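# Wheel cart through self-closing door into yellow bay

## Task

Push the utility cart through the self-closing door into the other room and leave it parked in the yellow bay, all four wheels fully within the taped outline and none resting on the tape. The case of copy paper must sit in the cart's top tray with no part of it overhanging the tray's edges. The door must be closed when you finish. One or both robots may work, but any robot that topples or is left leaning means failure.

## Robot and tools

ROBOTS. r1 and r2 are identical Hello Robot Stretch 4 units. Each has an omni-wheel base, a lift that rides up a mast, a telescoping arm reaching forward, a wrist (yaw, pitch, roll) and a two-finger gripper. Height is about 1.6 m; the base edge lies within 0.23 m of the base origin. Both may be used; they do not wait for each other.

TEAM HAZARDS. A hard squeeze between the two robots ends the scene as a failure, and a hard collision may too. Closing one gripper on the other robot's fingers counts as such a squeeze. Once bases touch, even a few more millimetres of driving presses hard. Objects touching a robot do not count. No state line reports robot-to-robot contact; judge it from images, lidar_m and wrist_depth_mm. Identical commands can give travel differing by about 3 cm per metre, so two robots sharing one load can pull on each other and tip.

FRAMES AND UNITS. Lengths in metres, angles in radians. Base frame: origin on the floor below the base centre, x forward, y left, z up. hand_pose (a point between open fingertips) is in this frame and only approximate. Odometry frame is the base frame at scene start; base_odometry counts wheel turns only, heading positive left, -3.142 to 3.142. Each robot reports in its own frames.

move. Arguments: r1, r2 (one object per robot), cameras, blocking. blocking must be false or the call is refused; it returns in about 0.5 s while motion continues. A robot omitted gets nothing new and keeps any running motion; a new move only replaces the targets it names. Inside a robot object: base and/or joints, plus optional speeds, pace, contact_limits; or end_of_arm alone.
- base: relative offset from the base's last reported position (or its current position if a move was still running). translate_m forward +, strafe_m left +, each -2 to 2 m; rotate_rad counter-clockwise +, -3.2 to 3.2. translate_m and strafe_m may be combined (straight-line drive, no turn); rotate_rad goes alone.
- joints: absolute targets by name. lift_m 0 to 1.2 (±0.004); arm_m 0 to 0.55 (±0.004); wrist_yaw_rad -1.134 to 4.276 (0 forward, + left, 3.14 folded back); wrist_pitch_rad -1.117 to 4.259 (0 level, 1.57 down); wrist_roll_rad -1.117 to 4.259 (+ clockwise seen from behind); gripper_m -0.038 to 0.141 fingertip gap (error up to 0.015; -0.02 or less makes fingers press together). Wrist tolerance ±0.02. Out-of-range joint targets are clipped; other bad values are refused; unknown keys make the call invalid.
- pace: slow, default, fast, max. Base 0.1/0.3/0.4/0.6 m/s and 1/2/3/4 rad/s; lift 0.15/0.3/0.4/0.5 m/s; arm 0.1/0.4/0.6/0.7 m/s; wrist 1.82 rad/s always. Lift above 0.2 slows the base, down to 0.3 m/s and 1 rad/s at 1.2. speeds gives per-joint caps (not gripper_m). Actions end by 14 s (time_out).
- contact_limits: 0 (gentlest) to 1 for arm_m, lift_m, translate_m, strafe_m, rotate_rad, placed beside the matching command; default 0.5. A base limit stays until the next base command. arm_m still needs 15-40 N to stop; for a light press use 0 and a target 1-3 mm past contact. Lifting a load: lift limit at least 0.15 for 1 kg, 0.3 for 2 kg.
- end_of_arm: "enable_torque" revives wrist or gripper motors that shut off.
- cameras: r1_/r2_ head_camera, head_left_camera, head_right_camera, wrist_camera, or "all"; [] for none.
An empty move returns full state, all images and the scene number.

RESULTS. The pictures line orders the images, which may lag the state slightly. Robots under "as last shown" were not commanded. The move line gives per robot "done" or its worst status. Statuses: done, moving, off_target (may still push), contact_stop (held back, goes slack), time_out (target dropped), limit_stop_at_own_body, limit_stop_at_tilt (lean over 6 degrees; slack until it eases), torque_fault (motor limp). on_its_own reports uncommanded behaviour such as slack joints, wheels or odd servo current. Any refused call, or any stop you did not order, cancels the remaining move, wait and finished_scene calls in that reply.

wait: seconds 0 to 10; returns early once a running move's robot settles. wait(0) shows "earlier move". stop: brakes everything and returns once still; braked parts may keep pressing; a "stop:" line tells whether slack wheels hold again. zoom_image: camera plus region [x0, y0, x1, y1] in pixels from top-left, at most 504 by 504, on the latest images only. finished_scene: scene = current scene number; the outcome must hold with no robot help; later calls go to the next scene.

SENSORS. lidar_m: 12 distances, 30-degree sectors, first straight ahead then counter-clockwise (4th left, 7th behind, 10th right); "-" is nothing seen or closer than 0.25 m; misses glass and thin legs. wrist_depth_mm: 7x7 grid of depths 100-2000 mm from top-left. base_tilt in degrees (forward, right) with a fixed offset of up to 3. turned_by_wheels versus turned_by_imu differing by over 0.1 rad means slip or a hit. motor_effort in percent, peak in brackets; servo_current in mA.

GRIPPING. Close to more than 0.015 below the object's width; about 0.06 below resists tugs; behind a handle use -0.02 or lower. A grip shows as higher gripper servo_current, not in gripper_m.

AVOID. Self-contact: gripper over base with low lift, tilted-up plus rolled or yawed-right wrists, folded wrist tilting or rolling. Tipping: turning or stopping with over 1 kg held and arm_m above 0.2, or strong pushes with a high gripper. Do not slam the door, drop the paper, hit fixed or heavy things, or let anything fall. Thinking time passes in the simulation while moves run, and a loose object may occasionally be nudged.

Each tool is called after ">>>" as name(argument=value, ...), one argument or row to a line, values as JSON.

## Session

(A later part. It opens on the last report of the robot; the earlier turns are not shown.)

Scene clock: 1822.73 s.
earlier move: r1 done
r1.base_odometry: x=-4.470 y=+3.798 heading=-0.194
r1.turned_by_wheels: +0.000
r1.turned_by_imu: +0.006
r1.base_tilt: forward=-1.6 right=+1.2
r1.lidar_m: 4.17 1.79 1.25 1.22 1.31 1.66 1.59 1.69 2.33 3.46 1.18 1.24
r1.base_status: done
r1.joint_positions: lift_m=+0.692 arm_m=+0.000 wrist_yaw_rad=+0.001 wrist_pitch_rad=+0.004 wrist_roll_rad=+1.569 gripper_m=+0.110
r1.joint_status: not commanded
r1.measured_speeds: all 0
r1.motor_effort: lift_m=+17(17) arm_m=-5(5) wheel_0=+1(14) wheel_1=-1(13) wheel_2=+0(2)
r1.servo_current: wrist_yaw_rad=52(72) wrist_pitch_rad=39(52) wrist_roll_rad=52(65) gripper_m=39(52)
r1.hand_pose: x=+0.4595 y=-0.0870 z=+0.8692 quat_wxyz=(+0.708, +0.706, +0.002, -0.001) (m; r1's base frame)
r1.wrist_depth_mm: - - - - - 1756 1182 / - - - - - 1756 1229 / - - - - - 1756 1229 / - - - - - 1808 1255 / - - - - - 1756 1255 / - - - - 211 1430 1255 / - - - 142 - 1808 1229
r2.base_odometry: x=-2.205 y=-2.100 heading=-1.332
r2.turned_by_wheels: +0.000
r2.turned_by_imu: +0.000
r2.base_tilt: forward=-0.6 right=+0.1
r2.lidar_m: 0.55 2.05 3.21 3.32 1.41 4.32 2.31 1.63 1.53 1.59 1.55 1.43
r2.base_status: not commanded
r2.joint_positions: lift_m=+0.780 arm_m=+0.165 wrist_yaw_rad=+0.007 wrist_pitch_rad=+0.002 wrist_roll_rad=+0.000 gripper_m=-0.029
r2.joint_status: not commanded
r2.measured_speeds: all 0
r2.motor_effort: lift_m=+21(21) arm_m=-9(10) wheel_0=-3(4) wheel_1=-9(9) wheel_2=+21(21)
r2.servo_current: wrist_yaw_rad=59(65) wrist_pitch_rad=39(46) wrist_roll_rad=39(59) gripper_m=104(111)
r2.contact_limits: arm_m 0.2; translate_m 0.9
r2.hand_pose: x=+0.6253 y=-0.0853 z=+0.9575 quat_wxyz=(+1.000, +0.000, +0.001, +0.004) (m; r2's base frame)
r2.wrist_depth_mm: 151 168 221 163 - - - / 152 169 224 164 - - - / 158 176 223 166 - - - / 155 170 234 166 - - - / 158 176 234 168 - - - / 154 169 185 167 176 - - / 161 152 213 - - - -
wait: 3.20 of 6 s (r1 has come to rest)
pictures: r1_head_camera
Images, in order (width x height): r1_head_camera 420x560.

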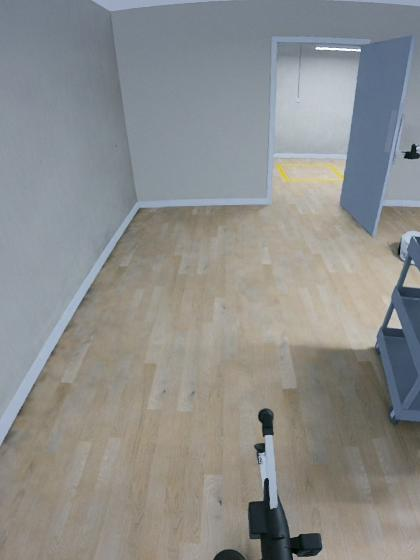

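>>> zoom_image(
  camera="r1_head_camera",
  region=[250, 140, 370, 220],
)

>>> move(
  blocking=false,
  r1={"base": {"rotate_rad": 3.142}, "pace": "default"},
)

>>> wait(
  seconds=6,
)

Scaled by 4.200 from the camera's 420x560 image, which has a finer 600x800 frame.

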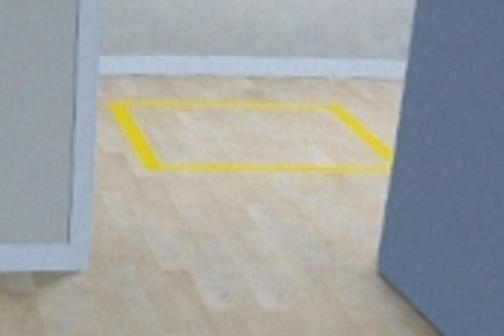

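Scene clock: 1828.23 s.
move: r1 moving
r1.base_odometry: x=-4.470 y=+3.798 heading=+0.058
r1.turned_by_wheels: +0.252
r1.turned_by_imu: +0.253
r1.base_tilt: forward=-1.6 right=+1.3
r1.lidar_m: 2.54 1.47 1.21 1.21 1.46 1.58 1.59 1.88 3.29 3.49 1.17 3.58
r1.base_status: rotate_rad moving
r1.joint_positions: lift_m=+0.692 arm_m=+0.000 wrist_yaw_rad=+0.001 wrist_pitch_rad=+0.004 wrist_roll_rad=+1.569 gripper_m=+0.110
r1.joint_status: not commanded
r1.measured_speeds: translate_m=+0.000 strafe_m=+0.001 rotate_rad=+0.978 lift_m=+0.000 arm_m=+0.000 wrist_yaw_rad=+0.000 wrist_pitch_rad=+0.000 wrist_roll_rad=+0.000
r1.motor_effort: lift_m=+17(17) arm_m=-4(5) wheel_0=-7(9) wheel_1=-6(8) wheel_2=-7(8)
r1.servo_current: wrist_yaw_rad=52(59) wrist_pitch_rad=52(52) wrist_roll_rad=59(59) gripper_m=46(46)
r1.hand_pose: x=+0.4595 y=-0.0870 z=+0.8692 quat_wxyz=(+0.708, +0.706, +0.002, -0.001) (m; r1's base frame)
r1.wrist_depth_mm: - - - - - 1756 1229 / - - - - - 1756 1229 / - - - - - 1756 1281 / - - - - - 1756 1255 / - - - - - 1808 1255 / - - - - 211 1464 1281 / - - - 142 - 1808 1255
r2: as last shown
r2.base_tilt: forward=-0.5 right=+0.1
r2.lidar_m: 0.54 2.04 3.19 3.30 1.41 4.33 2.28 1.62 1.52 1.59 1.56 1.45
r2.motor_effort: lift_m=+21(21) arm_m=-9(9) wheel_0=-3(4) wheel_1=-9(9) wheel_2=+20(21)
r2.servo_current: wrist_yaw_rad=46(59) wrist_pitch_rad=39(46) wrist_roll_rad=46(65) gripper_m=104(104)
r2.contact_limits: arm_m 0.2; translate_m 0.9
r2.wrist_depth_mm: 151 168 222 163 - - - / 152 169 223 164 - - - / 158 175 223 166 - - - / 155 169 235 166 - - - / 157 176 234 168 - - - / 155 169 186 167 176 - - / 162 152 213 - - - -
pictures: none

Scene clock: 1830.60 s.
earlier move: r1 done
r1.base_odometry: x=-4.470 y=+3.798 heading=+2.948
r1.turned_by_wheels: +2.890
r1.turned_by_imu: +2.905
r1.base_tilt: forward=-1.6 right=+1.3
r1.lidar_m: 1.59 1.63 2.29 3.44 1.17 1.18 - 1.83 1.30 1.23 1.32 1.64
r1.base_status: done
r1.joint_positions: lift_m=+0.692 arm_m=+0.000 wrist_yaw_rad=+0.001 wrist_pitch_rad=+0.004 wrist_roll_rad=+1.569 gripper_m=+0.110
r1.joint_status: not commanded
r1.measured_speeds: all 0
r1.motor_effort: lift_m=+17(17) arm_m=-5(5) wheel_0=-2(10) wheel_1=-1(9) wheel_2=-2(9)
r1.servo_current: wrist_yaw_rad=65(65) wrist_pitch_rad=46(52) wrist_roll_rad=39(65) gripper_m=39(52)
r1.hand_pose: x=+0.4595 y=-0.0870 z=+0.8692 quat_wxyz=(+0.708, +0.706, +0.002, -0.001) (m; r1's base frame)
r1.wrist_depth_mm: - - - - - - 1205 / - - - - - - 1205 / - - - - - - 1205 / - - - - - - 1160 / - - - - - - 1182 / - 191 183 - 189 - 1281 / - - - 136 - - 1255
r2.base_odometry: x=-2.205 y=-2.100 heading=-1.332
r2.turned_by_wheels: +0.000
r2.turned_by_imu: +0.000
r2.base_tilt: forward=-0.6 right=+0.0
r2.lidar_m: 0.53 2.01 3.21 3.33 1.40 4.32 2.32 1.62 1.53 1.57 1.54 1.44
r2.base_status: not commanded
r2.joint_positions: lift_m=+0.780 arm_m=+0.165 wrist_yaw_rad=+0.007 wrist_pitch_rad=+0.002 wrist_roll_rad=+0.000 gripper_m=-0.029
r2.joint_status: not commanded
r2.measured_speeds: all 0
r2.motor_effort: lift_m=+21(21) arm_m=-9(10) wheel_0=-3(4) wheel_1=-8(9) wheel_2=+20(21)
r2.servo_current: wrist_yaw_rad=59(72) wrist_pitch_rad=46(52) wrist_roll_rad=46(65) gripper_m=111(111)
r2.contact_limits: arm_m 0.2; translate_m 0.9
r2.hand_pose: x=+0.6253 y=-0.0853 z=+0.9575 quat_wxyz=(+1.000, +0.000, +0.001, +0.004) (m; r2's base frame)
r2.wrist_depth_mm: 151 168 222 164 - - - / 152 169 223 164 - - - / 158 175 224 166 - - - / 156 170 233 166 - - - / 158 176 233 168 - - - / 155 169 185 167 176 - - / 162 152 213 - - - -
wait: 2.37 of 6 s (r1 has come to rest)
pictures: none

>>> move(
  blocking=false,
  r1={"base": {"translate_m": -2.0}, "pace": "fast"},
)

>>> wait(
  seconds=8,
  cameras=["r1_head_left_camera", "r1_head_camera"],
)

Scene clock: 1853.60 s.
move: r1 moving
r1.base_odometry: x=-4.424 y=+3.789 heading=+2.947
r1.turned_by_wheels: +0.000
r1.turned_by_imu: -0.001
r1.base_tilt: forward=-1.6 right=+1.2
r1.lidar_m: 1.62 1.71 2.34 3.44 1.13 1.21 - 1.85 1.29 1.23 1.31 1.72
r1.base_status: translate_m moving
r1.joint_positions: lift_m=+0.692 arm_m=+0.000 wrist_yaw_rad=+0.001 wrist_pitch_rad=+0.004 wrist_roll_rad=+1.569 gripper_m=+0.110
r1.joint_status: not commanded
r1.measured_speeds: translate_m=-0.183 strafe_m=-0.001 rotate_rad=-0.007 lift_m=+0.000 arm_m=+0.000 wrist_yaw_rad=+0.000 wrist_pitch_rad=+0.000 wrist_roll_rad=+0.000
r1.motor_effort: lift_m=+17(17) arm_m=-4(5) wheel_0=-6(8) wheel_1=-7(8) wheel_2=+11(12)
r1.servo_current: wrist_yaw_rad=52(59) wrist_pitch_rad=46(52) wrist_roll_rad=46(65) gripper_m=39(46)
r1.hand_pose: x=+0.4595 y=-0.0870 z=+0.8692 quat_wxyz=(+0.708, +0.706, +0.002, -0.001) (m; r1's base frame)
r1.wrist_depth_mm: - - - - - - 1205 / - - - - - - 1229 / - - - - - - 1229 / - - - - - - 1229 / - - - - - - 1229 / - 191 183 - 189 - 1255 / - - - 136 - - 1281
r2: as last shown
r2.base_tilt: forward=-0.6 right=+0.1
r2.lidar_m: 0.52 2.02 3.21 3.31 1.40 4.32 2.31 1.61 1.52 1.59 1.54 1.43
r2.motor_effort: lift_m=+21(21) arm_m=-9(9) wheel_0=-3(4) wheel_1=-8(9) wheel_2=+21(21)
r2.servo_current: wrist_yaw_rad=52(59) wrist_pitch_rad=39(39) wrist_roll_rad=59(59) gripper_m=98(111)
r2.contact_limits: arm_m 0.2; translate_m 0.9
r2.wrist_depth_mm: 151 167 223 163 - - - / 153 168 223 164 - - - / 158 176 223 166 - - - / 156 169 234 166 - - - / 158 176 234 168 - - - / 154 169 186 167 176 - - / 162 152 213 - - - -
pictures: none

Scene clock: 1859.53 s.
earlier move: r1 done
r1.base_odometry: x=-2.508 y=+3.412 heading=+2.947
r1.turned_by_wheels: +0.000
r1.turned_by_imu: -0.001
r1.base_tilt: forward=-1.6 right=+1.3
r1.lidar_m: 3.58 1.25 1.06 3.45 1.85 2.28 2.18 1.82 1.32 1.25 1.30 1.78
r1.base_status: done
r1.joint_positions: lift_m=+0.692 arm_m=+0.000 wrist_yaw_rad=+0.001 wrist_pitch_rad=+0.004 wrist_roll_rad=+1.569 gripper_m=+0.110
r1.joint_status: not commanded
r1.measured_speeds: all 0
r1.motor_effort: lift_m=+17(17) arm_m=-5(5) wheel_0=-1(9) wheel_1=+0(9) wheel_2=-2(12)
r1.servo_current: wrist_yaw_rad=46(72) wrist_pitch_rad=52(52) wrist_roll_rad=52(65) gripper_m=46(52)
r1.hand_pose: x=+0.4595 y=-0.0870 z=+0.8692 quat_wxyz=(+0.708, +0.706, +0.002, -0.001) (m; r1's base frame)
r1.wrist_depth_mm: - - - - - 1708 1205 / - - - - - 1756 1229 / - - - - - 1756 1229 / - - - - - 1756 1229 / - - - - - 1808 1255 / - - - - 211 1537 1281 / - - - 142 - 1756 1255
r2.base_odometry: x=-2.205 y=-2.100 heading=-1.332
r2.turned_by_wheels: +0.000
r2.turned_by_imu: +0.001
r2.base_tilt: forward=-0.6 right=+0.1
r2.lidar_m: 0.52 2.07 3.22 1.84 1.41 4.33 2.30 1.62 1.54 1.59 1.56 1.45
r2.base_status: not commanded
r2.joint_positions: lift_m=+0.780 arm_m=+0.165 wrist_yaw_rad=+0.007 wrist_pitch_rad=+0.002 wrist_roll_rad=+0.000 gripper_m=-0.029
r2.joint_status: not commanded
r2.measured_speeds: all 0
r2.motor_effort: lift_m=+21(21) arm_m=-9(10) wheel_0=-4(4) wheel_1=-9(9) wheel_2=+21(21)
r2.servo_current: wrist_yaw_rad=52(72) wrist_pitch_rad=39(46) wrist_roll_rad=52(59) gripper_m=111(117)
r2.contact_limits: arm_m 0.2; translate_m 0.9
r2.hand_pose: x=+0.6253 y=-0.0853 z=+0.9575 quat_wxyz=(+1.000, +0.000, +0.001, +0.004) (m; r2's base frame)
r2.wrist_depth_mm: 151 168 222 163 - - - / 152 169 223 164 - - - / 158 175 223 166 - - - / 156 170 234 166 - - - / 158 175 234 168 - - - / 155 169 185 168 176 - - / 162 153 213 - - - -
wait: 5.93 of 8 s (r1 has come to rest)
pictures: r1_head_camera, r1_head_left_camera
Images, in order (width x height): r1_head_camera 420x560, r1_head_left_camera 420x672.

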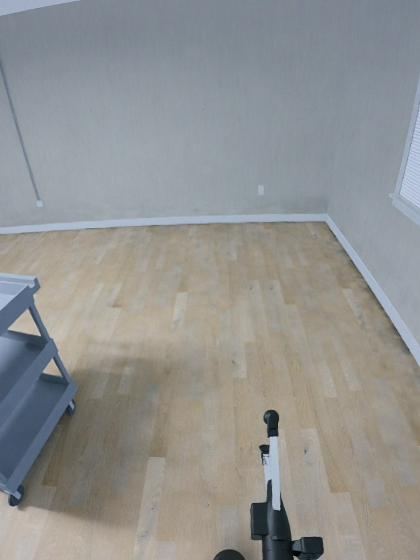

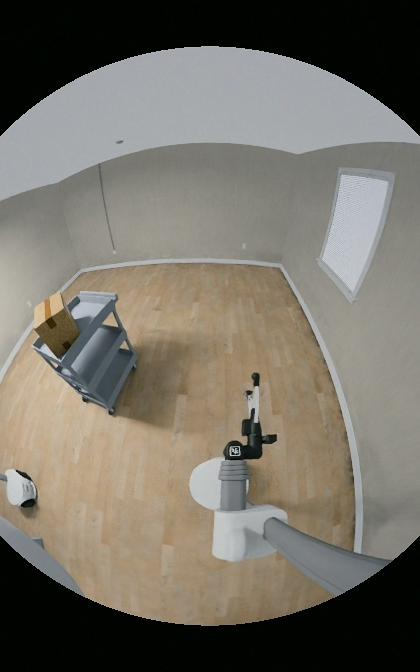

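>>> move(
  r1={"base":{"strafe_m":1.40},"pace":"default"},
  blocking=false,
)

>>> wait(
  seconds=8,
  cameras=["r1_head_camera", "r1_head_left_camera"],
)

Scene clock: 1882.17 s.
move: r1 moving
r1.base_odometry: x=-2.515 y=+3.376 heading=+2.947
r1.turned_by_wheels: +0.000
r1.turned_by_imu: +0.000
r1.base_tilt: forward=-1.6 right=+1.2
r1.lidar_m: 3.54 1.22 1.01 3.40 1.81 2.22 2.18 1.86 1.37 1.29 1.34 1.83
r1.base_status: strafe_m moving
r1.joint_positions: lift_m=+0.692 arm_m=+0.000 wrist_yaw_rad=+0.001 wrist_pitch_rad=+0.004 wrist_roll_rad=+1.569 gripper_m=+0.110
r1.joint_status: not commanded
r1.measured_speeds: translate_m=+0.000 strafe_m=+0.141 rotate_rad=-0.002 lift_m=+0.000 arm_m=+0.000 wrist_yaw_rad=+0.000 wrist_pitch_rad=+0.000 wrist_roll_rad=+0.000
r1.motor_effort: lift_m=+17(17) arm_m=-5(5) wheel_0=-9(12) wheel_1=+9(9) wheel_2=+0(1)
r1.servo_current: wrist_yaw_rad=59(59) wrist_pitch_rad=46(46) wrist_roll_rad=52(65) gripper_m=39(46)
r1.hand_pose: x=+0.4595 y=-0.0870 z=+0.8692 quat_wxyz=(+0.708, +0.706, +0.002, -0.001) (m; r1's base frame)
r1.wrist_depth_mm: - - - - - 1708 1205 / - - - - - 1708 1205 / - - - - - 1808 1229 / - - - - - 1808 1229 / - - - - - 1808 1229 / - - - - 211 1499 1281 / - - - 142 - 1808 1281
r2: as last shown
r2.turned_by_imu: +0.000
r2.base_tilt: forward=-0.5 right=+0.1
r2.lidar_m: 0.53 2.07 3.21 1.81 1.40 4.32 2.30 1.62 1.51 1.56 1.56 1.40
r2.motor_effort: lift_m=+21(21) arm_m=-9(9) wheel_0=-3(4) wheel_1=-9(9) wheel_2=+20(21)
r2.servo_current: wrist_yaw_rad=52(65) wrist_pitch_rad=46(46) wrist_roll_rad=39(52) gripper_m=104(111)
r2.contact_limits: arm_m 0.2; translate_m 0.9
r2.wrist_depth_mm: 151 168 222 163 - - - / 152 169 223 165 - - - / 158 176 224 166 - - - / 156 170 233 166 - - - / 158 176 234 168 - - - / 155 169 185 167 176 - - / 162 152 213 - - - -
pictures: none

Scene clock: 1887.67 s.
earlier move: r1 done
r1.base_odometry: x=-2.778 y=+2.038 heading=+2.947
r1.turned_by_wheels: +0.000
r1.turned_by_imu: +0.008
r1.base_tilt: forward=-1.6 right=+1.3
r1.lidar_m: 0.53 2.90 2.12 2.05 0.71 0.68 1.20 2.32 2.76 2.67 2.78 0.56
r1.base_status: done
r1.joint_positions: lift_m=+0.692 arm_m=+0.000 wrist_yaw_rad=+0.001 wrist_pitch_rad=+0.004 wrist_roll_rad=+1.569 gripper_m=+0.110
r1.joint_status: not commanded
r1.measured_speeds: all 0
r1.motor_effort: lift_m=+17(17) arm_m=-5(5) wheel_0=+0(12) wheel_1=-1(11) wheel_2=+0(2)
r1.servo_current: wrist_yaw_rad=46(65) wrist_pitch_rad=52(52) wrist_roll_rad=59(65) gripper_m=46(46)
r1.hand_pose: x=+0.4595 y=-0.0870 z=+0.8692 quat_wxyz=(+0.708, +0.706, +0.002, -0.001) (m; r1's base frame)
r1.wrist_depth_mm: - 330 336 296 297 - - / - 347 353 306 301 - - / - 389 394 310 314 - - / - 452 442 320 322 - - / - - 504 332 329 1808 - / - - - 338 211 1464 1336 / - - - 142 347 1863 1205
r2.base_odometry: x=-2.205 y=-2.100 heading=-1.332
r2.turned_by_wheels: +0.000
r2.turned_by_imu: +0.001
r2.base_tilt: forward=-0.6 right=+0.1
r2.lidar_m: 0.53 2.04 3.21 0.77 0.69 4.32 2.25 1.63 1.52 1.57 1.56 1.42
r2.base_status: not commanded
r2.joint_positions: lift_m=+0.780 arm_m=+0.165 wrist_yaw_rad=+0.007 wrist_pitch_rad=+0.002 wrist_roll_rad=+0.000 gripper_m=-0.029
r2.joint_status: not commanded
r2.measured_speeds: all 0
r2.motor_effort: lift_m=+21(21) arm_m=-9(10) wheel_0=-4(4) wheel_1=-8(9) wheel_2=+21(21)
r2.servo_current: wrist_yaw_rad=52(72) wrist_pitch_rad=46(46) wrist_roll_rad=59(65) gripper_m=111(117)
r2.contact_limits: arm_m 0.2; translate_m 0.9
r2.hand_pose: x=+0.6253 y=-0.0853 z=+0.9575 quat_wxyz=(+1.000, +0.000, +0.001, +0.004) (m; r2's base frame)
r2.wrist_depth_mm: 151 168 222 164 - - - / 152 169 223 165 - - - / 158 175 223 166 - - - / 156 170 234 166 - - - / 157 176 235 168 - - - / 154 169 185 168 176 - - / 161 153 213 - - - -
wait: 5.50 of 8 s (r1 has come to rest)
pictures: r1_head_camera, r1_head_left_camera
Images, in order (width x height): r1_head_camera 420x560, r1_head_left_camera 420x672.

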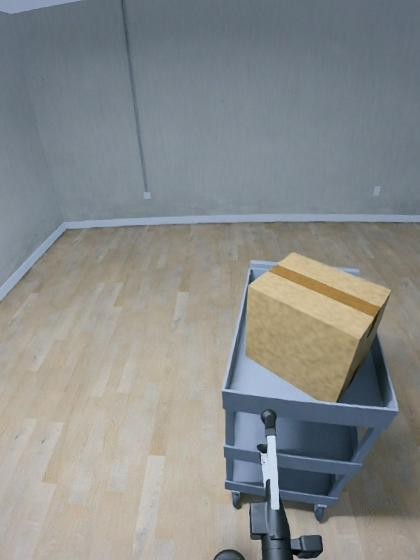

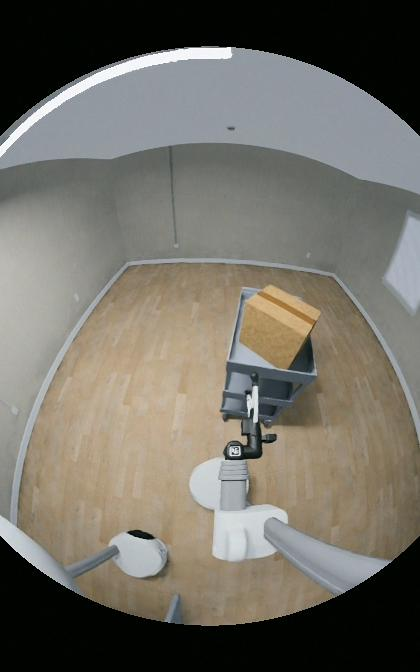

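>>> move(
  r1={"base":{"rotate_rad":-0.2},"joints":{"gripper_m":0.14},"pace":"default"},
  blocking=false,
)

>>> wait(
  seconds=4,
  cameras=["r1_head_camera", "r1_wrist_camera"],
)

>>> wait(
  seconds=2,
  cameras=["r1_head_camera", "r1_wrist_camera"],
)

Scene clock: 1904.40 s.
move: r1 moving
r1.base_odometry: x=-2.778 y=+2.038 heading=+2.764
r1.turned_by_wheels: -0.183
r1.turned_by_imu: -0.184
r1.base_tilt: forward=-1.6 right=+1.3
r1.lidar_m: 0.53 3.62 2.29 2.07 2.07 0.69 0.78 2.33 2.74 2.66 2.67 0.58
r1.base_status: rotate_rad moving
r1.joint_positions: lift_m=+0.692 arm_m=+0.000 wrist_yaw_rad=+0.001 wrist_pitch_rad=+0.004 wrist_roll_rad=+1.569 gripper_m=+0.124
r1.joint_status: gripper_m moving
r1.measured_speeds: translate_m=+0.000 strafe_m=-0.001 rotate_rad=-0.292 lift_m=+0.000 arm_m=+0.000 wrist_yaw_rad=+0.000 wrist_pitch_rad=+0.000 wrist_roll_rad=+0.000
r1.motor_effort: lift_m=+17(17) arm_m=-5(5) wheel_0=+1(8) wheel_1=+3(7) wheel_2=+0(6)
r1.servo_current: wrist_yaw_rad=59(59) wrist_pitch_rad=46(46) wrist_roll_rad=52(65) gripper_m=72(72)
r1.hand_pose: x=+0.4595 y=-0.0870 z=+0.8692 quat_wxyz=(+0.708, +0.706, +0.002, -0.001) (m; r1's base frame)
r1.wrist_depth_mm: - - - 334 343 368 368 / - - - 336 338 1921 - / - 413 407 332 336 - - / - 379 384 332 336 - - / - 413 418 336 338 - - / - 442 452 334 212 185 - / - - 517 146 334 1808 -
r2: as last shown
r2.turned_by_imu: +0.000
r2.base_tilt: forward=-0.5 right=+0.1
r2.lidar_m: 0.54 2.04 3.21 0.79 0.69 4.34 2.30 1.61 1.51 1.59 1.56 1.41
r2.motor_effort: lift_m=+21(21) arm_m=-9(10) wheel_0=-4(4) wheel_1=-9(9) wheel_2=+20(21)
r2.servo_current: wrist_yaw_rad=52(65) wrist_pitch_rad=39(46) wrist_roll_rad=39(52) gripper_m=104(111)
r2.contact_limits: arm_m 0.2; translate_m 0.9
r2.wrist_depth_mm: 151 168 222 163 - - - / 152 168 223 164 - - - / 158 175 223 166 - - - / 155 170 234 166 - - - / 157 176 235 168 - - - / 155 169 185 167 176 - - / 162 152 213 - - - -
pictures: none

Scene clock: 1905.20 s.
earlier move: r1 done
r1.base_odometry: x=-2.778 y=+2.038 heading=+2.748
r1.turned_by_wheels: -0.017
r1.turned_by_imu: -0.017
r1.base_tilt: forward=-1.5 right=+1.3
r1.lidar_m: 0.54 3.61 2.32 2.05 2.07 0.68 0.83 2.34 2.72 2.65 2.67 0.58
r1.base_status: done
r1.joint_positions: lift_m=+0.692 arm_m=+0.000 wrist_yaw_rad=+0.001 wrist_pitch_rad=+0.004 wrist_roll_rad=+1.569 gripper_m=+0.140
r1.joint_status: all done
r1.measured_speeds: all 0
r1.motor_effort: lift_m=+17(17) arm_m=-5(5) wheel_0=+1(8) wheel_1=+2(7) wheel_2=+1(6)
r1.servo_current: wrist_yaw_rad=52(65) wrist_pitch_rad=39(52) wrist_roll_rad=52(65) gripper_m=46(98)
r1.hand_pose: x=+0.4595 y=-0.0870 z=+0.8692 quat_wxyz=(+0.708, +0.706, +0.002, -0.001) (m; r1's base frame)
r1.wrist_depth_mm: - - - 347 353 353 355 / - - - 343 342 1808 - / - 504 462 342 342 - - / - 382 384 340 342 946 - / - 404 410 340 342 - - / - 210 433 336 338 195 - / - 504 496 142 336 1983 -
r2.base_odometry: x=-2.205 y=-2.100 heading=-1.332
r2.turned_by_wheels: +0.000
r2.turned_by_imu: +0.000
r2.base_tilt: forward=-0.6 right=+0.1
r2.lidar_m: 0.53 2.04 3.22 0.74 0.70 4.30 2.29 1.62 1.52 1.60 1.56 1.45
r2.base_status: not commanded
r2.joint_positions: lift_m=+0.780 arm_m=+0.165 wrist_yaw_rad=+0.007 wrist_pitch_rad=+0.002 wrist_roll_rad=+0.000 gripper_m=-0.029
r2.joint_status: not commanded
r2.measured_speeds: all 0
r2.motor_effort: lift_m=+21(21) arm_m=-9(10) wheel_0=-3(4) wheel_1=-9(9) wheel_2=+20(21)
r2.servo_current: wrist_yaw_rad=59(65) wrist_pitch_rad=39(46) wrist_roll_rad=52(59) gripper_m=104(111)
r2.contact_limits: arm_m 0.2; translate_m 0.9
r2.hand_pose: x=+0.6253 y=-0.0853 z=+0.9575 quat_wxyz=(+1.000, +0.000, +0.001, +0.004) (m; r2's base frame)
r2.wrist_depth_mm: 151 168 222 163 - - - / 152 169 223 165 - - - / 158 176 224 166 - - - / 156 170 234 166 - - - / 158 176 234 169 - - - / 154 169 185 168 175 - - / 162 152 213 - - - -
wait: 0.80 of 4 s (r1 has come to rest)
pictures: r1_head_camera, r1_wrist_camera
Images, in order (width x height): r1_head_camera 420x560, r1_wrist_camera 616x392.

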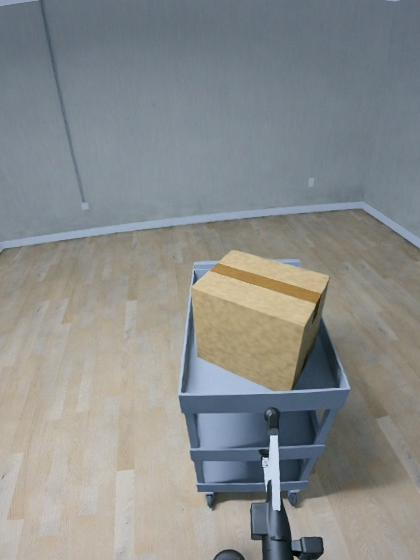

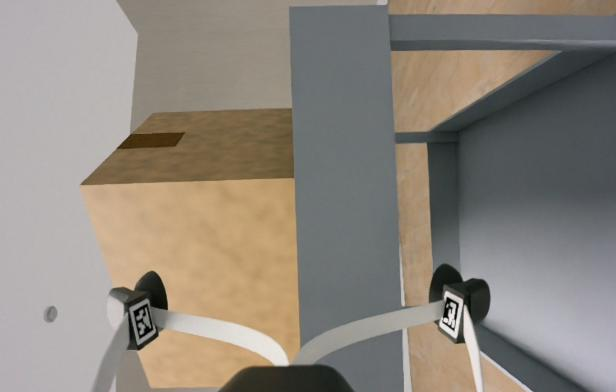

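Scene clock: 1907.20 s.
r1.base_odometry: x=-2.778 y=+2.038 heading=+2.748
r1.turned_by_wheels: +0.000
r1.turned_by_imu: +0.000
r1.base_tilt: forward=-1.6 right=+1.3
r1.lidar_m: 0.53 3.60 2.30 2.04 2.06 0.68 0.84 2.35 2.66 2.66 2.67 0.55
r1.base_status: done
r1.joint_positions: lift_m=+0.692 arm_m=+0.000 wrist_yaw_rad=+0.001 wrist_pitch_rad=+0.004 wrist_roll_rad=+1.569 gripper_m=+0.140
r1.joint_status: all done
r1.measured_speeds: all 0
r1.motor_effort: lift_m=+17(17) arm_m=-4(5) wheel_0=+1(8) wheel_1=+2(7) wheel_2=+1(6)
r1.servo_current: wrist_yaw_rad=33(65) wrist_pitch_rad=46(52) wrist_roll_rad=65(65) gripper_m=39(98)
r1.hand_pose: x=+0.4595 y=-0.0870 z=+0.8692 quat_wxyz=(+0.708, +0.706, +0.002, -0.001) (m; r1's base frame)
r1.wrist_depth_mm: - - - 345 353 355 355 / - - - 343 345 1808 - / - 500 466 343 342 - - / - 377 384 342 342 946 - / - 404 410 340 340 - - / - 209 436 338 338 194 - / - 504 496 143 338 1983 -
r2.base_odometry: x=-2.205 y=-2.100 heading=-1.332
r2.turned_by_wheels: +0.000
r2.turned_by_imu: +0.000
r2.base_tilt: forward=-0.6 right=+0.0
r2.lidar_m: 0.54 2.03 3.20 0.77 0.67 4.32 2.27 1.60 1.52 1.57 1.56 1.40
r2.base_status: not commanded
r2.joint_positions: lift_m=+0.780 arm_m=+0.165 wrist_yaw_rad=+0.007 wrist_pitch_rad=+0.002 wrist_roll_rad=+0.000 gripper_m=-0.029
r2.joint_status: not commanded
r2.measured_speeds: all 0
r2.motor_effort: lift_m=+21(21) arm_m=-9(10) wheel_0=-3(4) wheel_1=-9(9) wheel_2=+21(21)
r2.servo_current: wrist_yaw_rad=72(65) wrist_pitch_rad=39(46) wrist_roll_rad=46(59) gripper_m=104(111)
r2.contact_limits: arm_m 0.2; translate_m 0.9
r2.hand_pose: x=+0.6253 y=-0.0853 z=+0.9575 quat_wxyz=(+1.000, +0.000, +0.001, +0.004) (m; r2's base frame)
r2.wrist_depth_mm: 151 168 223 163 - - - / 152 169 222 164 - - - / 158 176 223 166 - - - / 156 170 234 166 - - - / 158 175 234 168 - - - / 155 169 185 168 176 - - / 161 152 213 - - - -
wait: 2.00 s; at rest by 0.27 s
pictures: r1_head_camera, r1_wrist_camera
Images, in order (width x height): r1_head_camera 420x560, r1_wrist_camera 616x392.

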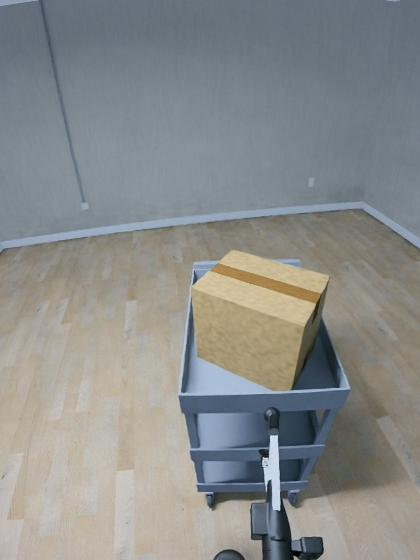

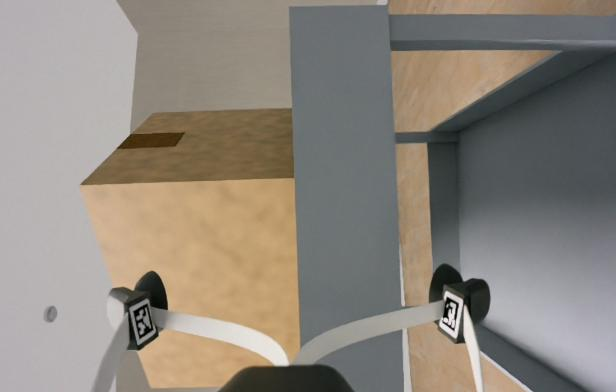

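>>> move(
  r1={"joints":{"lift_m":0.659},"base":{"translate_m":0.08},"pace":"slow"},
  blocking=false,
)

>>> wait(
  seconds=3,
  cameras=["r1_wrist_camera"],
)

>>> wait(
  seconds=0.5,
  cameras=["r1_wrist_camera"],
)

Scene clock: 1938.93 s.
move: r1 moving
r1.base_odometry: x=-2.789 y=+2.043 heading=+2.748
r1.turned_by_wheels: +0.000
r1.turned_by_imu: +0.000
r1.base_tilt: forward=-1.6 right=+1.3
r1.lidar_m: 0.53 3.59 2.30 2.06 2.07 0.69 0.81 2.37 2.73 2.62 2.66 0.55
r1.base_status: translate_m moving
r1.joint_positions: lift_m=+0.669 arm_m=+0.000 wrist_yaw_rad=+0.001 wrist_pitch_rad=+0.004 wrist_roll_rad=+1.569 gripper_m=+0.140
r1.joint_status: lift_m moving
r1.measured_speeds: translate_m=+0.049 strafe_m=+0.000 rotate_rad=+0.001 lift_m=-0.065 arm_m=+0.000 wrist_yaw_rad=+0.000 wrist_pitch_rad=+0.000 wrist_roll_rad=+0.000
r1.motor_effort: lift_m=+12(15) arm_m=-5(5) wheel_0=+7(7) wheel_1=+3(7) wheel_2=-5(6)
r1.servo_current: wrist_yaw_rad=39(65) wrist_pitch_rad=39(52) wrist_roll_rad=46(72) gripper_m=39(46)
r1.hand_pose: x=+0.4595 y=-0.0870 z=+0.8461 quat_wxyz=(+0.708, +0.706, +0.002, -0.001) (m; r1's base frame)
r1.wrist_depth_mm: - - - 336 343 351 345 / - - - 332 - 1756 - / - 452 445 332 - - - / - 366 370 330 332 - - / - 397 399 327 329 891 - / - 209 421 327 211 194 - / - 480 484 142 - - -
r2: as last shown
r2.base_tilt: forward=-0.6 right=+0.1
r2.lidar_m: 0.53 2.05 3.21 0.77 0.69 4.32 2.31 1.64 1.54 1.59 1.54 1.43
r2.motor_effort: lift_m=+21(21) arm_m=-9(9) wheel_0=-3(4) wheel_1=-9(9) wheel_2=+21(21)
r2.servo_current: wrist_yaw_rad=59(65) wrist_pitch_rad=46(46) wrist_roll_rad=33(52) gripper_m=104(111)
r2.contact_limits: arm_m 0.2; translate_m 0.9
r2.wrist_depth_mm: 151 168 222 163 - - - / 152 168 223 164 - - - / 158 176 224 165 - - - / 155 170 234 166 - - - / 158 176 233 168 - - - / 155 169 185 167 176 - - / 162 152 213 - - - -
pictures: none

Scene clock: 1940.50 s.
earlier move: r1 done
r1.base_odometry: x=-2.852 y=+2.069 heading=+2.748
r1.turned_by_wheels: +0.000
r1.turned_by_imu: +0.000
r1.base_tilt: forward=-1.6 right=+1.3
r1.lidar_m: 0.45 3.53 2.34 2.07 2.09 0.74 0.83 2.43 2.78 2.65 2.66 0.49
r1.base_status: done
r1.joint_positions: lift_m=+0.660 arm_m=+0.000 wrist_yaw_rad=+0.001 wrist_pitch_rad=+0.004 wrist_roll_rad=+1.569 gripper_m=+0.140
r1.joint_status: all done
r1.measured_speeds: all 0
r1.motor_effort: lift_m=+12(15) arm_m=-5(5) wheel_0=+3(7) wheel_1=+3(7) wheel_2=-1(7)
r1.servo_current: wrist_yaw_rad=39(65) wrist_pitch_rad=46(52) wrist_roll_rad=46(72) gripper_m=46(52)
r1.hand_pose: x=+0.4595 y=-0.0870 z=+0.8366 quat_wxyz=(+0.708, +0.706, +0.002, -0.001) (m; r1's base frame)
r1.wrist_depth_mm: - - - 264 291 1661 1138 / - - 488 264 - 1756 - / 382 353 325 260 866 - - / 296 297 294 260 866 866 - / 322 322 324 258 258 - - / 362 209 345 257 210 195 - / - 387 394 143 - - -
r2.base_odometry: x=-2.205 y=-2.100 heading=-1.332
r2.turned_by_wheels: +0.000
r2.turned_by_imu: +0.000
r2.base_tilt: forward=-0.6 right=+0.0
r2.lidar_m: 0.53 2.05 3.20 0.94 0.76 4.33 2.30 1.60 1.54 1.58 1.57 1.46
r2.base_status: not commanded
r2.joint_positions: lift_m=+0.780 arm_m=+0.165 wrist_yaw_rad=+0.007 wrist_pitch_rad=+0.002 wrist_roll_rad=+0.000 gripper_m=-0.029
r2.joint_status: not commanded
r2.measured_speeds: all 0
r2.motor_effort: lift_m=+21(21) arm_m=-9(9) wheel_0=-4(4) wheel_1=-8(9) wheel_2=+20(21)
r2.servo_current: wrist_yaw_rad=59(65) wrist_pitch_rad=33(46) wrist_roll_rad=46(52) gripper_m=111(111)
r2.contact_limits: arm_m 0.2; translate_m 0.9
r2.hand_pose: x=+0.6253 y=-0.0853 z=+0.9575 quat_wxyz=(+1.000, +0.000, +0.001, +0.004) (m; r2's base frame)
r2.wrist_depth_mm: 151 168 221 163 - - - / 152 168 223 164 - - - / 158 176 224 166 - - - / 155 170 234 166 - - - / 157 176 234 168 - - - / 155 169 186 168 176 - - / 162 153 213 - - - -
wait: 1.57 of 3 s (r1 has come to rest)
pictures: r1_wrist_camera
Images, in order (width x height): r1_wrist_camera 616x392.

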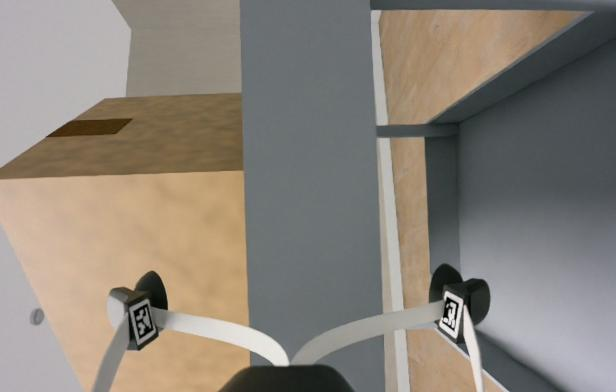

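Scene clock: 1941.00 s.
r1.base_odometry: x=-2.852 y=+2.069 heading=+2.748
r1.turned_by_wheels: +0.000
r1.turned_by_imu: +0.000
r1.base_tilt: forward=-1.6 right=+1.3
r1.lidar_m: 0.45 3.54 2.30 2.07 2.07 0.75 0.82 2.45 2.78 2.63 2.64 0.49
r1.base_status: done
r1.joint_positions: lift_m=+0.660 arm_m=+0.000 wrist_yaw_rad=+0.001 wrist_pitch_rad=+0.004 wrist_roll_rad=+1.569 gripper_m=+0.140
r1.joint_status: all done
r1.measured_speeds: all 0
r1.motor_effort: lift_m=+12(15) arm_m=-4(5) wheel_0=+4(7) wheel_1=+3(7) wheel_2=-1(7)
r1.servo_current: wrist_yaw_rad=72(65) wrist_pitch_rad=52(52) wrist_roll_rad=72(72) gripper_m=39(52)
r1.hand_pose: x=+0.4595 y=-0.0870 z=+0.8366 quat_wxyz=(+0.708, +0.706, +0.002, -0.001) (m; r1's base frame)
r1.wrist_depth_mm: - - - 265 291 1661 1160 / - - 488 262 - 1756 - / 382 353 327 263 866 - - / 296 297 296 260 866 878 - / 320 324 325 259 260 - - / 359 209 345 259 209 194 - / - 384 394 143 - - -
r2.base_odometry: x=-2.205 y=-2.100 heading=-1.332
r2.turned_by_wheels: +0.000
r2.turned_by_imu: +0.000
r2.base_tilt: forward=-0.6 right=+0.1
r2.lidar_m: 0.54 2.05 3.21 0.87 0.77 4.32 2.28 1.61 1.51 1.57 1.55 1.42
r2.base_status: not commanded
r2.joint_positions: lift_m=+0.780 arm_m=+0.165 wrist_yaw_rad=+0.007 wrist_pitch_rad=+0.002 wrist_roll_rad=+0.000 gripper_m=-0.029
r2.joint_status: not commanded
r2.measured_speeds: all 0
r2.motor_effort: lift_m=+21(21) arm_m=-9(9) wheel_0=-4(4) wheel_1=-9(9) wheel_2=+20(21)
r2.servo_current: wrist_yaw_rad=59(65) wrist_pitch_rad=39(46) wrist_roll_rad=39(52) gripper_m=111(111)
r2.contact_limits: arm_m 0.2; translate_m 0.9
r2.hand_pose: x=+0.6253 y=-0.0853 z=+0.9575 quat_wxyz=(+1.000, +0.000, +0.001, +0.004) (m; r2's base frame)
r2.wrist_depth_mm: 151 168 222 163 - - - / 152 168 223 165 - - - / 158 176 224 166 - - - / 156 170 234 166 - - - / 158 176 234 168 - - - / 155 169 186 167 176 - - / 161 152 213 - - - -
wait: 0.50 s; at rest by 0.27 s
pictures: r1_wrist_camera
Images, in order (width x height): r1_wrist_camera 616x392.

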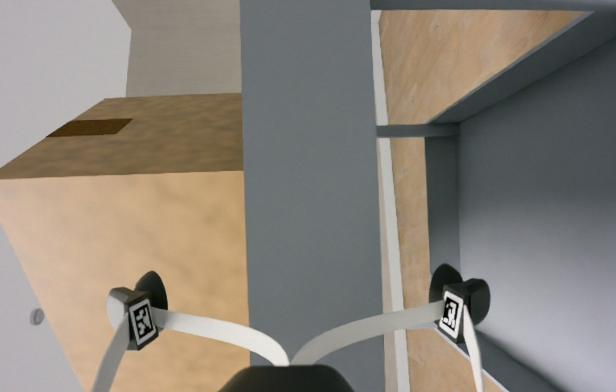

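>>> move(
  r1={"base":{"translate_m":0.083},"pace":"slow","contact_limits":{"translate_m":0.2}},
  blocking=false,
)

>>> wait(
  seconds=3,
  cameras=["r1_wrist_camera"],
)

Scene clock: 1947.80 s.
move: r1 moving
r1.base_odometry: x=-2.863 y=+2.074 heading=+2.748
r1.turned_by_wheels: +0.000
r1.turned_by_imu: +0.000
r1.base_tilt: forward=-1.6 right=+1.3
r1.lidar_m: 0.44 3.50 2.33 2.07 2.10 0.76 0.82 2.42 2.77 2.62 2.63 0.48
r1.base_status: translate_m moving
r1.joint_positions: lift_m=+0.660 arm_m=+0.000 wrist_yaw_rad=+0.001 wrist_pitch_rad=+0.004 wrist_roll_rad=+1.569 gripper_m=+0.140
r1.joint_status: not commanded
r1.measured_speeds: translate_m=+0.049 strafe_m=-0.001 rotate_rad=+0.000 lift_m=+0.000 arm_m=+0.000 wrist_yaw_rad=+0.000 wrist_pitch_rad=+0.000 wrist_roll_rad=+0.000
r1.motor_effort: lift_m=+12(12) arm_m=-4(5) wheel_0=+6(8) wheel_1=+4(6) wheel_2=-4(7)
r1.servo_current: wrist_yaw_rad=52(65) wrist_pitch_rad=39(46) wrist_roll_rad=46(65) gripper_m=39(46)
r1.contact_limits: translate_m 0.2
r1.hand_pose: x=+0.4595 y=-0.0870 z=+0.8366 quat_wxyz=(+0.708, +0.706, +0.002, -0.001) (m; r1's base frame)
r1.wrist_depth_mm: - - - 253 - 1661 1138 / - - 459 251 - 1808 - / 342 334 310 250 809 - - / 285 287 285 249 251 - - / 307 314 307 248 249 - - / 345 211 329 247 212 195 - / - 370 382 142 - - -
r2: as last shown
r2.lidar_m: 0.53 2.06 3.20 0.97 0.78 4.31 2.27 1.62 1.53 1.59 1.58 1.40
r2.motor_effort: lift_m=+21(21) arm_m=-9(9) wheel_0=-3(4) wheel_1=-8(9) wheel_2=+21(21)
r2.servo_current: wrist_yaw_rad=52(59) wrist_pitch_rad=39(46) wrist_roll_rad=65(65) gripper_m=111(117)
r2.contact_limits: arm_m 0.2; translate_m 0.9
r2.wrist_depth_mm: 151 168 223 163 - - - / 152 169 224 165 - - - / 158 176 223 166 - - - / 155 169 233 166 - - - / 158 176 234 168 - - - / 154 169 185 167 176 - - / 161 152 213 - - - -
pictures: none

Scene clock: 1949.40 s.
earlier move: r1 done
r1.base_odometry: x=-2.928 y=+2.100 heading=+2.748
r1.turned_by_wheels: +0.000
r1.turned_by_imu: +0.000
r1.base_tilt: forward=-1.6 right=+1.3
r1.lidar_m: 0.36 0.40 2.29 2.09 2.11 0.79 0.86 2.49 2.88 2.62 2.63 0.43
r1.base_status: done
r1.joint_positions: lift_m=+0.660 arm_m=+0.000 wrist_yaw_rad=+0.001 wrist_pitch_rad=+0.004 wrist_roll_rad=+1.569 gripper_m=+0.140
r1.joint_status: not commanded
r1.measured_speeds: all 0
r1.motor_effort: lift_m=+12(13) arm_m=-4(5) wheel_0=+4(8) wheel_1=+2(6) wheel_2=-4(7)
r1.servo_current: wrist_yaw_rad=46(72) wrist_pitch_rad=46(52) wrist_roll_rad=46(65) gripper_m=39(52)
r1.contact_limits: translate_m 0.2
r1.hand_pose: x=+0.4595 y=-0.0870 z=+0.8366 quat_wxyz=(+0.708, +0.706, +0.002, -0.001) (m; r1's base frame)
r1.wrist_depth_mm: - - 182 182 183 1618 1160 / - 373 181 181 182 1808 - / 241 236 179 180 181 778 - / 216 218 179 179 180 778 - / 236 236 178 178 179 - - / 257 208 183 177 178 191 - / 285 282 283 145 177 - -
r2.base_odometry: x=-2.205 y=-2.100 heading=-1.332
r2.turned_by_wheels: +0.000
r2.turned_by_imu: +0.000
r2.base_tilt: forward=-0.6 right=+0.1
r2.lidar_m: 0.53 2.03 3.20 3.32 0.84 4.32 2.30 1.63 1.53 1.58 1.57 1.41
r2.base_status: not commanded
r2.joint_positions: lift_m=+0.780 arm_m=+0.165 wrist_yaw_rad=+0.007 wrist_pitch_rad=+0.002 wrist_roll_rad=+0.000 gripper_m=-0.029
r2.joint_status: not commanded
r2.measured_speeds: all 0
r2.motor_effort: lift_m=+21(21) arm_m=-9(10) wheel_0=-4(4) wheel_1=-9(9) wheel_2=+20(21)
r2.servo_current: wrist_yaw_rad=52(65) wrist_pitch_rad=39(46) wrist_roll_rad=39(65) gripper_m=104(117)
r2.contact_limits: arm_m 0.2; translate_m 0.9
r2.hand_pose: x=+0.6253 y=-0.0853 z=+0.9575 quat_wxyz=(+1.000, +0.000, +0.001, +0.004) (m; r2's base frame)
r2.wrist_depth_mm: 151 168 222 163 - - - / 152 169 223 164 - - - / 158 176 223 166 - - - / 155 170 234 166 - - - / 157 176 234 168 - - - / 155 169 186 167 176 - - / 161 152 213 - - - -
wait: 1.60 of 3 s (r1 has come to rest)
pictures: r1_wrist_camera
Images, in order (width x height): r1_wrist_camera 616x392.

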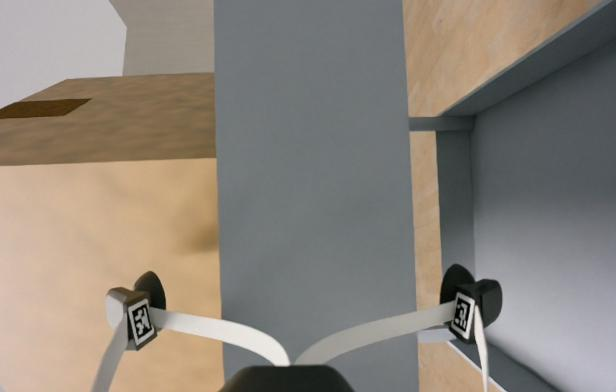

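>>> move(
  r1={"joints":{"gripper_m":0.05}},
  blocking=false,
)

>>> wait(
  seconds=2.5,
  cameras=["r1_wrist_camera"],
)

>>> wait(
  seconds=0.5,
  cameras=["r1_wrist_camera"],
)

Scene clock: 1953.93 s.
move: r1 moving
r1.base_odometry: x=-2.928 y=+2.100 heading=+2.748
r1.turned_by_wheels: +0.000
r1.turned_by_imu: +0.000
r1.base_tilt: forward=-1.6 right=+1.3
r1.lidar_m: 0.38 0.43 2.33 2.07 2.10 0.83 0.88 2.49 2.88 2.63 2.64 0.40
r1.base_status: not commanded
r1.joint_positions: lift_m=+0.659 arm_m=+0.000 wrist_yaw_rad=+0.001 wrist_pitch_rad=+0.004 wrist_roll_rad=+1.569 gripper_m=+0.129
r1.joint_status: gripper_m moving
r1.measured_speeds: all 0
r1.motor_effort: lift_m=+13(13) arm_m=-4(4) wheel_0=+4(5) wheel_1=+2(3) wheel_2=-5(5)
r1.servo_current: wrist_yaw_rad=46(78) wrist_pitch_rad=46(52) wrist_roll_rad=52(65) gripper_m=85(85)
r1.contact_limits: translate_m 0.2
r1.hand_pose: x=+0.4595 y=-0.0870 z=+0.8365 quat_wxyz=(+0.708, +0.706, +0.002, -0.001) (m; r1's base frame)
r1.wrist_depth_mm: - - 181 182 182 1618 1182 / - 373 181 180 181 1756 - / 242 236 180 179 181 809 - / 216 219 179 178 180 778 - / 235 236 178 178 179 - - / 257 210 177 177 178 191 - / 283 282 285 147 177 640 -
r2: as last shown
r2.base_tilt: forward=-0.5 right=+0.1
r2.lidar_m: 0.51 2.05 3.21 3.32 0.80 4.34 2.31 1.61 1.52 1.56 1.55 1.43
r2.motor_effort: lift_m=+21(21) arm_m=-9(9) wheel_0=-3(4) wheel_1=-9(9) wheel_2=+21(21)
r2.servo_current: wrist_yaw_rad=52(65) wrist_pitch_rad=39(46) wrist_roll_rad=52(52) gripper_m=104(111)
r2.contact_limits: arm_m 0.2; translate_m 0.9
r2.wrist_depth_mm: 151 168 222 163 - - - / 152 169 223 165 - - - / 158 175 223 166 - - - / 156 170 234 166 - - - / 158 176 234 168 - - - / 155 169 186 167 176 - - / 161 152 213 - - - -
pictures: none

Scene clock: 1955.33 s.
earlier move: r1 done
r1.base_odometry: x=-2.928 y=+2.101 heading=+2.748
r1.turned_by_wheels: +0.000
r1.turned_by_imu: +0.000
r1.base_tilt: forward=-1.5 right=+1.2
r1.lidar_m: 0.38 0.41 2.34 2.08 2.09 0.81 0.89 2.50 2.87 2.61 2.62 0.42
r1.base_status: not commanded
r1.joint_positions: lift_m=+0.659 arm_m=+0.000 wrist_yaw_rad=+0.001 wrist_pitch_rad=+0.011 wrist_roll_rad=+1.569 gripper_m=+0.051
r1.joint_status: all done
r1.measured_speeds: all 0
r1.motor_effort: lift_m=+17(17) arm_m=-4(4) wheel_0=+4(5) wheel_1=+2(3) wheel_2=-2(5)
r1.servo_current: wrist_yaw_rad=72(78) wrist_pitch_rad=65(65) wrist_roll_rad=39(65) gripper_m=65(137)
r1.contact_limits: translate_m 0.2
r1.hand_pose: x=+0.4594 y=-0.0870 z=+0.8342 quat_wxyz=(+0.708, +0.706, +0.004, -0.003) (m; r1's base frame)
r1.wrist_depth_mm: - - 180 182 183 1537 1138 / 364 355 180 181 183 1708 - / 232 232 179 180 181 - - / 215 217 178 179 180 - - / 232 235 177 179 180 759 - / 255 255 177 178 180 - - / 281 272 176 177 178 707 -
r2.base_odometry: x=-2.205 y=-2.100 heading=-1.332
r2.turned_by_wheels: +0.000
r2.turned_by_imu: +0.000
r2.base_tilt: forward=-0.5 right=+0.1
r2.lidar_m: 0.53 2.05 3.21 3.32 0.85 4.33 2.28 1.60 1.52 1.59 1.54 1.41
r2.base_status: not commanded
r2.joint_positions: lift_m=+0.780 arm_m=+0.165 wrist_yaw_rad=+0.007 wrist_pitch_rad=+0.002 wrist_roll_rad=+0.000 gripper_m=-0.029
r2.joint_status: not commanded
r2.measured_speeds: all 0
r2.motor_effort: lift_m=+21(21) arm_m=-9(10) wheel_0=-3(4) wheel_1=-9(9) wheel_2=+20(21)
r2.servo_current: wrist_yaw_rad=52(65) wrist_pitch_rad=46(46) wrist_roll_rad=46(59) gripper_m=104(111)
r2.contact_limits: arm_m 0.2; translate_m 0.9
r2.hand_pose: x=+0.6253 y=-0.0853 z=+0.9575 quat_wxyz=(+1.000, +0.000, +0.001, +0.004) (m; r2's base frame)
r2.wrist_depth_mm: 151 168 222 163 - - - / 152 168 224 164 - - - / 158 175 223 166 - - - / 155 169 234 166 - - - / 158 176 234 168 - - - / 154 169 185 167 176 - - / 161 152 213 - - - -
wait: 1.40 of 2.5 s (r1 has come to rest)
pictures: r1_wrist_camera
Images, in order (width x height): r1_wrist_camera 616x392.

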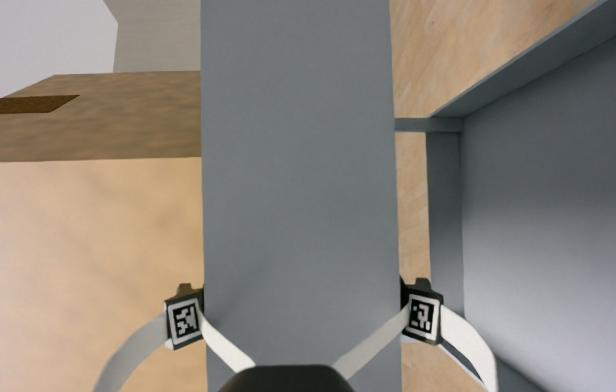

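Scene clock: 1955.83 s.
r1.base_odometry: x=-2.928 y=+2.101 heading=+2.748
r1.turned_by_wheels: +0.000
r1.turned_by_imu: +0.000
r1.base_tilt: forward=-1.6 right=+1.2
r1.lidar_m: 0.37 0.39 2.34 2.08 2.10 0.84 0.91 2.50 2.89 2.61 2.65 0.40
r1.base_status: not commanded
r1.joint_positions: lift_m=+0.659 arm_m=+0.000 wrist_yaw_rad=+0.001 wrist_pitch_rad=+0.011 wrist_roll_rad=+1.569 gripper_m=+0.051
r1.joint_status: all done
r1.measured_speeds: all 0
r1.motor_effort: lift_m=+17(17) arm_m=-4(4) wheel_0=+4(5) wheel_1=+2(3) wheel_2=-2(5)
r1.servo_current: wrist_yaw_rad=52(78) wrist_pitch_rad=65(65) wrist_roll_rad=39(65) gripper_m=72(137)
r1.contact_limits: translate_m 0.2
r1.hand_pose: x=+0.4594 y=-0.0870 z=+0.8342 quat_wxyz=(+0.708, +0.706, +0.004, -0.003) (m; r1's base frame)
r1.wrist_depth_mm: - - 181 182 183 1576 1118 / 366 355 180 181 183 1708 - / 231 230 179 180 182 - - / 214 217 179 179 181 - - / 233 236 177 179 181 759 - / 255 254 176 178 179 - - / 282 273 176 177 178 707 -
r2.base_odometry: x=-2.205 y=-2.100 heading=-1.332
r2.turned_by_wheels: +0.000
r2.turned_by_imu: +0.000
r2.base_tilt: forward=-0.5 right=+0.1
r2.lidar_m: 0.54 2.05 3.21 3.31 0.84 4.31 2.31 1.61 1.53 1.59 1.56 1.41
r2.base_status: not commanded
r2.joint_positions: lift_m=+0.780 arm_m=+0.165 wrist_yaw_rad=+0.007 wrist_pitch_rad=+0.002 wrist_roll_rad=+0.000 gripper_m=-0.029
r2.joint_status: not commanded
r2.measured_speeds: all 0
r2.motor_effort: lift_m=+21(21) arm_m=-9(10) wheel_0=-3(4) wheel_1=-9(9) wheel_2=+21(21)
r2.servo_current: wrist_yaw_rad=59(65) wrist_pitch_rad=39(46) wrist_roll_rad=52(59) gripper_m=111(111)
r2.contact_limits: arm_m 0.2; translate_m 0.9
r2.hand_pose: x=+0.6253 y=-0.0853 z=+0.9575 quat_wxyz=(+1.000, +0.000, +0.001, +0.004) (m; r2's base frame)
r2.wrist_depth_mm: 151 168 222 163 - - - / 152 168 224 164 - - - / 158 175 224 166 - - - / 155 169 234 166 - - - / 158 176 234 168 - - - / 154 169 185 167 176 - - / 162 152 213 - - - -
wait: 0.50 s; at rest by 0.27 s
pictures: r1_wrist_camera
Images, in order (width x height): r1_wrist_camera 616x392.

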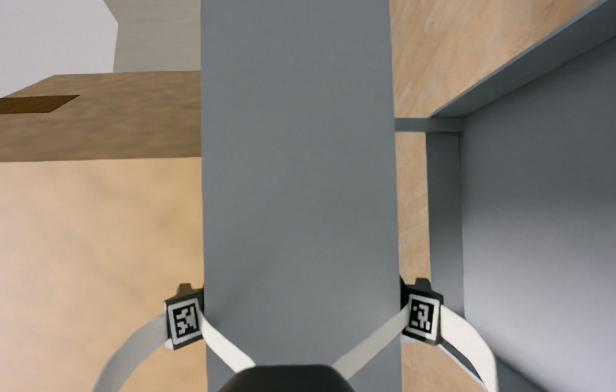

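>>> move(
  r1={"joints":{"gripper_m":0.01}},
  blocking=false,
)

>>> wait(
  seconds=2.5,
  cameras=["r1_wrist_camera", "r1_head_camera"],
)

Scene clock: 1968.97 s.
move: r1 moving
r1.base_odometry: x=-2.928 y=+2.101 heading=+2.748
r1.turned_by_wheels: +0.000
r1.turned_by_imu: +0.000
r1.base_tilt: forward=-1.6 right=+1.3
r1.lidar_m: 0.38 0.39 2.33 2.08 2.13 0.79 0.87 2.48 2.87 2.62 2.64 0.40
r1.base_status: not commanded
r1.joint_positions: lift_m=+0.659 arm_m=+0.000 wrist_yaw_rad=+0.001 wrist_pitch_rad=+0.011 wrist_roll_rad=+1.569 gripper_m=+0.031
r1.joint_status: gripper_m moving
r1.measured_speeds: all 0
r1.motor_effort: lift_m=+18(18) arm_m=-4(4) wheel_0=+3(4) wheel_1=+2(2) wheel_2=-2(2)
r1.servo_current: wrist_yaw_rad=39(59) wrist_pitch_rad=59(72) wrist_roll_rad=52(52) gripper_m=221(221)
r1.contact_limits: translate_m 0.2
r1.hand_pose: x=+0.4594 y=-0.0870 z=+0.8340 quat_wxyz=(+0.708, +0.706, +0.005, -0.003) (m; r1's base frame)
r1.wrist_depth_mm: - - 177 178 179 1576 1182 / 355 347 176 177 178 1661 - / 228 225 175 177 178 - - / 211 214 174 176 177 - - / 228 232 174 175 177 778 - / 250 251 173 174 176 174 - / 276 162 172 173 175 591 -
r2: as last shown
r2.base_tilt: forward=-0.6 right=+0.1
r2.lidar_m: 0.52 2.06 3.22 3.31 0.84 4.32 2.30 1.62 1.53 1.59 1.55 1.40
r2.motor_effort: lift_m=+21(21) arm_m=-9(9) wheel_0=-3(4) wheel_1=-9(9) wheel_2=+21(21)
r2.servo_current: wrist_yaw_rad=59(65) wrist_pitch_rad=39(46) wrist_roll_rad=33(52) gripper_m=111(111)
r2.contact_limits: arm_m 0.2; translate_m 0.9
r2.wrist_depth_mm: 151 168 221 163 - - - / 153 168 223 164 - - - / 158 176 224 166 - - - / 156 170 234 166 - - - / 157 176 234 168 - - - / 155 169 186 167 176 - - / 162 153 213 - - - -
pictures: none

Scene clock: 1969.67 s.
earlier move: r1 done
r1.base_odometry: x=-2.928 y=+2.101 heading=+2.748
r1.turned_by_wheels: +0.000
r1.turned_by_imu: +0.000
r1.base_tilt: forward=-1.6 right=+1.3
r1.lidar_m: 0.36 0.38 2.34 2.09 2.10 0.82 0.89 2.50 2.89 2.62 2.62 0.41
r1.base_status: not commanded
r1.joint_positions: lift_m=+0.659 arm_m=+0.000 wrist_yaw_rad=+0.001 wrist_pitch_rad=+0.013 wrist_roll_rad=+1.569 gripper_m=+0.011
r1.joint_status: all done
r1.measured_speeds: all 0
r1.motor_effort: lift_m=+18(18) arm_m=-4(4) wheel_0=+3(4) wheel_1=+2(2) wheel_2=-2(2)
r1.servo_current: wrist_yaw_rad=46(59) wrist_pitch_rad=72(72) wrist_roll_rad=46(59) gripper_m=98(221)
r1.contact_limits: translate_m 0.2
r1.hand_pose: x=+0.4594 y=-0.0870 z=+0.8336 quat_wxyz=(+0.708, +0.706, +0.005, -0.004) (m; r1's base frame)
r1.wrist_depth_mm: - - 170 172 174 1576 1160 / 343 338 170 172 173 1708 - / 218 218 169 170 172 - - / 205 208 168 170 172 - - / 224 225 167 169 170 - - / 243 242 167 168 170 170 - / 264 157 167 167 169 169 -
r2.base_odometry: x=-2.205 y=-2.100 heading=-1.332
r2.turned_by_wheels: +0.000
r2.turned_by_imu: +0.000
r2.base_tilt: forward=-0.6 right=+0.1
r2.lidar_m: 0.52 2.04 3.21 3.31 0.83 4.31 2.30 1.62 1.53 1.58 1.54 1.42
r2.base_status: not commanded
r2.joint_positions: lift_m=+0.780 arm_m=+0.165 wrist_yaw_rad=+0.007 wrist_pitch_rad=+0.002 wrist_roll_rad=+0.000 gripper_m=-0.029
r2.joint_status: not commanded
r2.measured_speeds: all 0
r2.motor_effort: lift_m=+21(21) arm_m=-9(9) wheel_0=-3(4) wheel_1=-9(9) wheel_2=+21(21)
r2.servo_current: wrist_yaw_rad=59(65) wrist_pitch_rad=39(46) wrist_roll_rad=39(52) gripper_m=111(111)
r2.contact_limits: arm_m 0.2; translate_m 0.9
r2.hand_pose: x=+0.6253 y=-0.0853 z=+0.9575 quat_wxyz=(+1.000, +0.000, +0.001, +0.004) (m; r2's base frame)
r2.wrist_depth_mm: 151 168 222 163 - - - / 152 169 223 164 - - - / 158 176 223 166 - - - / 155 169 234 166 - - - / 157 176 234 168 - - - / 154 169 185 167 176 - - / 162 152 213 - - - -
wait: 0.70 of 2.5 s (r1 has come to rest)
pictures: r1_head_camera, r1_wrist_camera
Images, in order (width x height): r1_head_camera 420x560, r1_wrist_camera 616x392.

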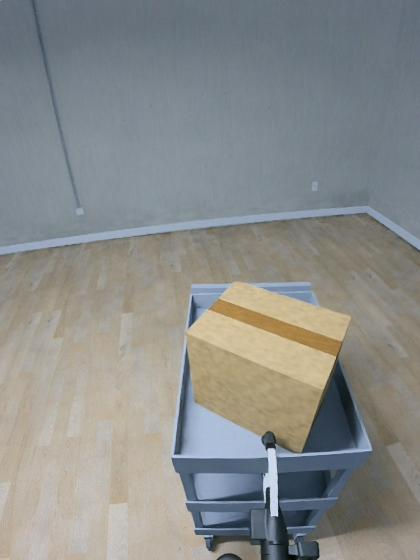

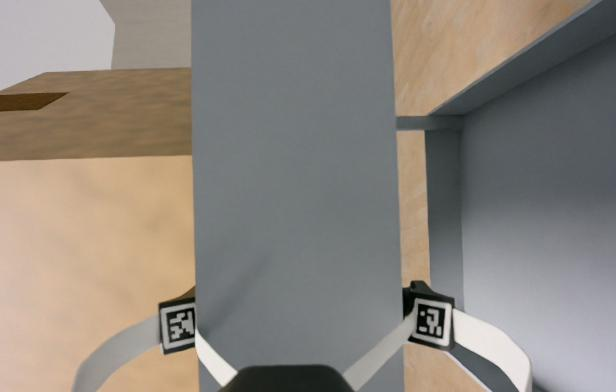

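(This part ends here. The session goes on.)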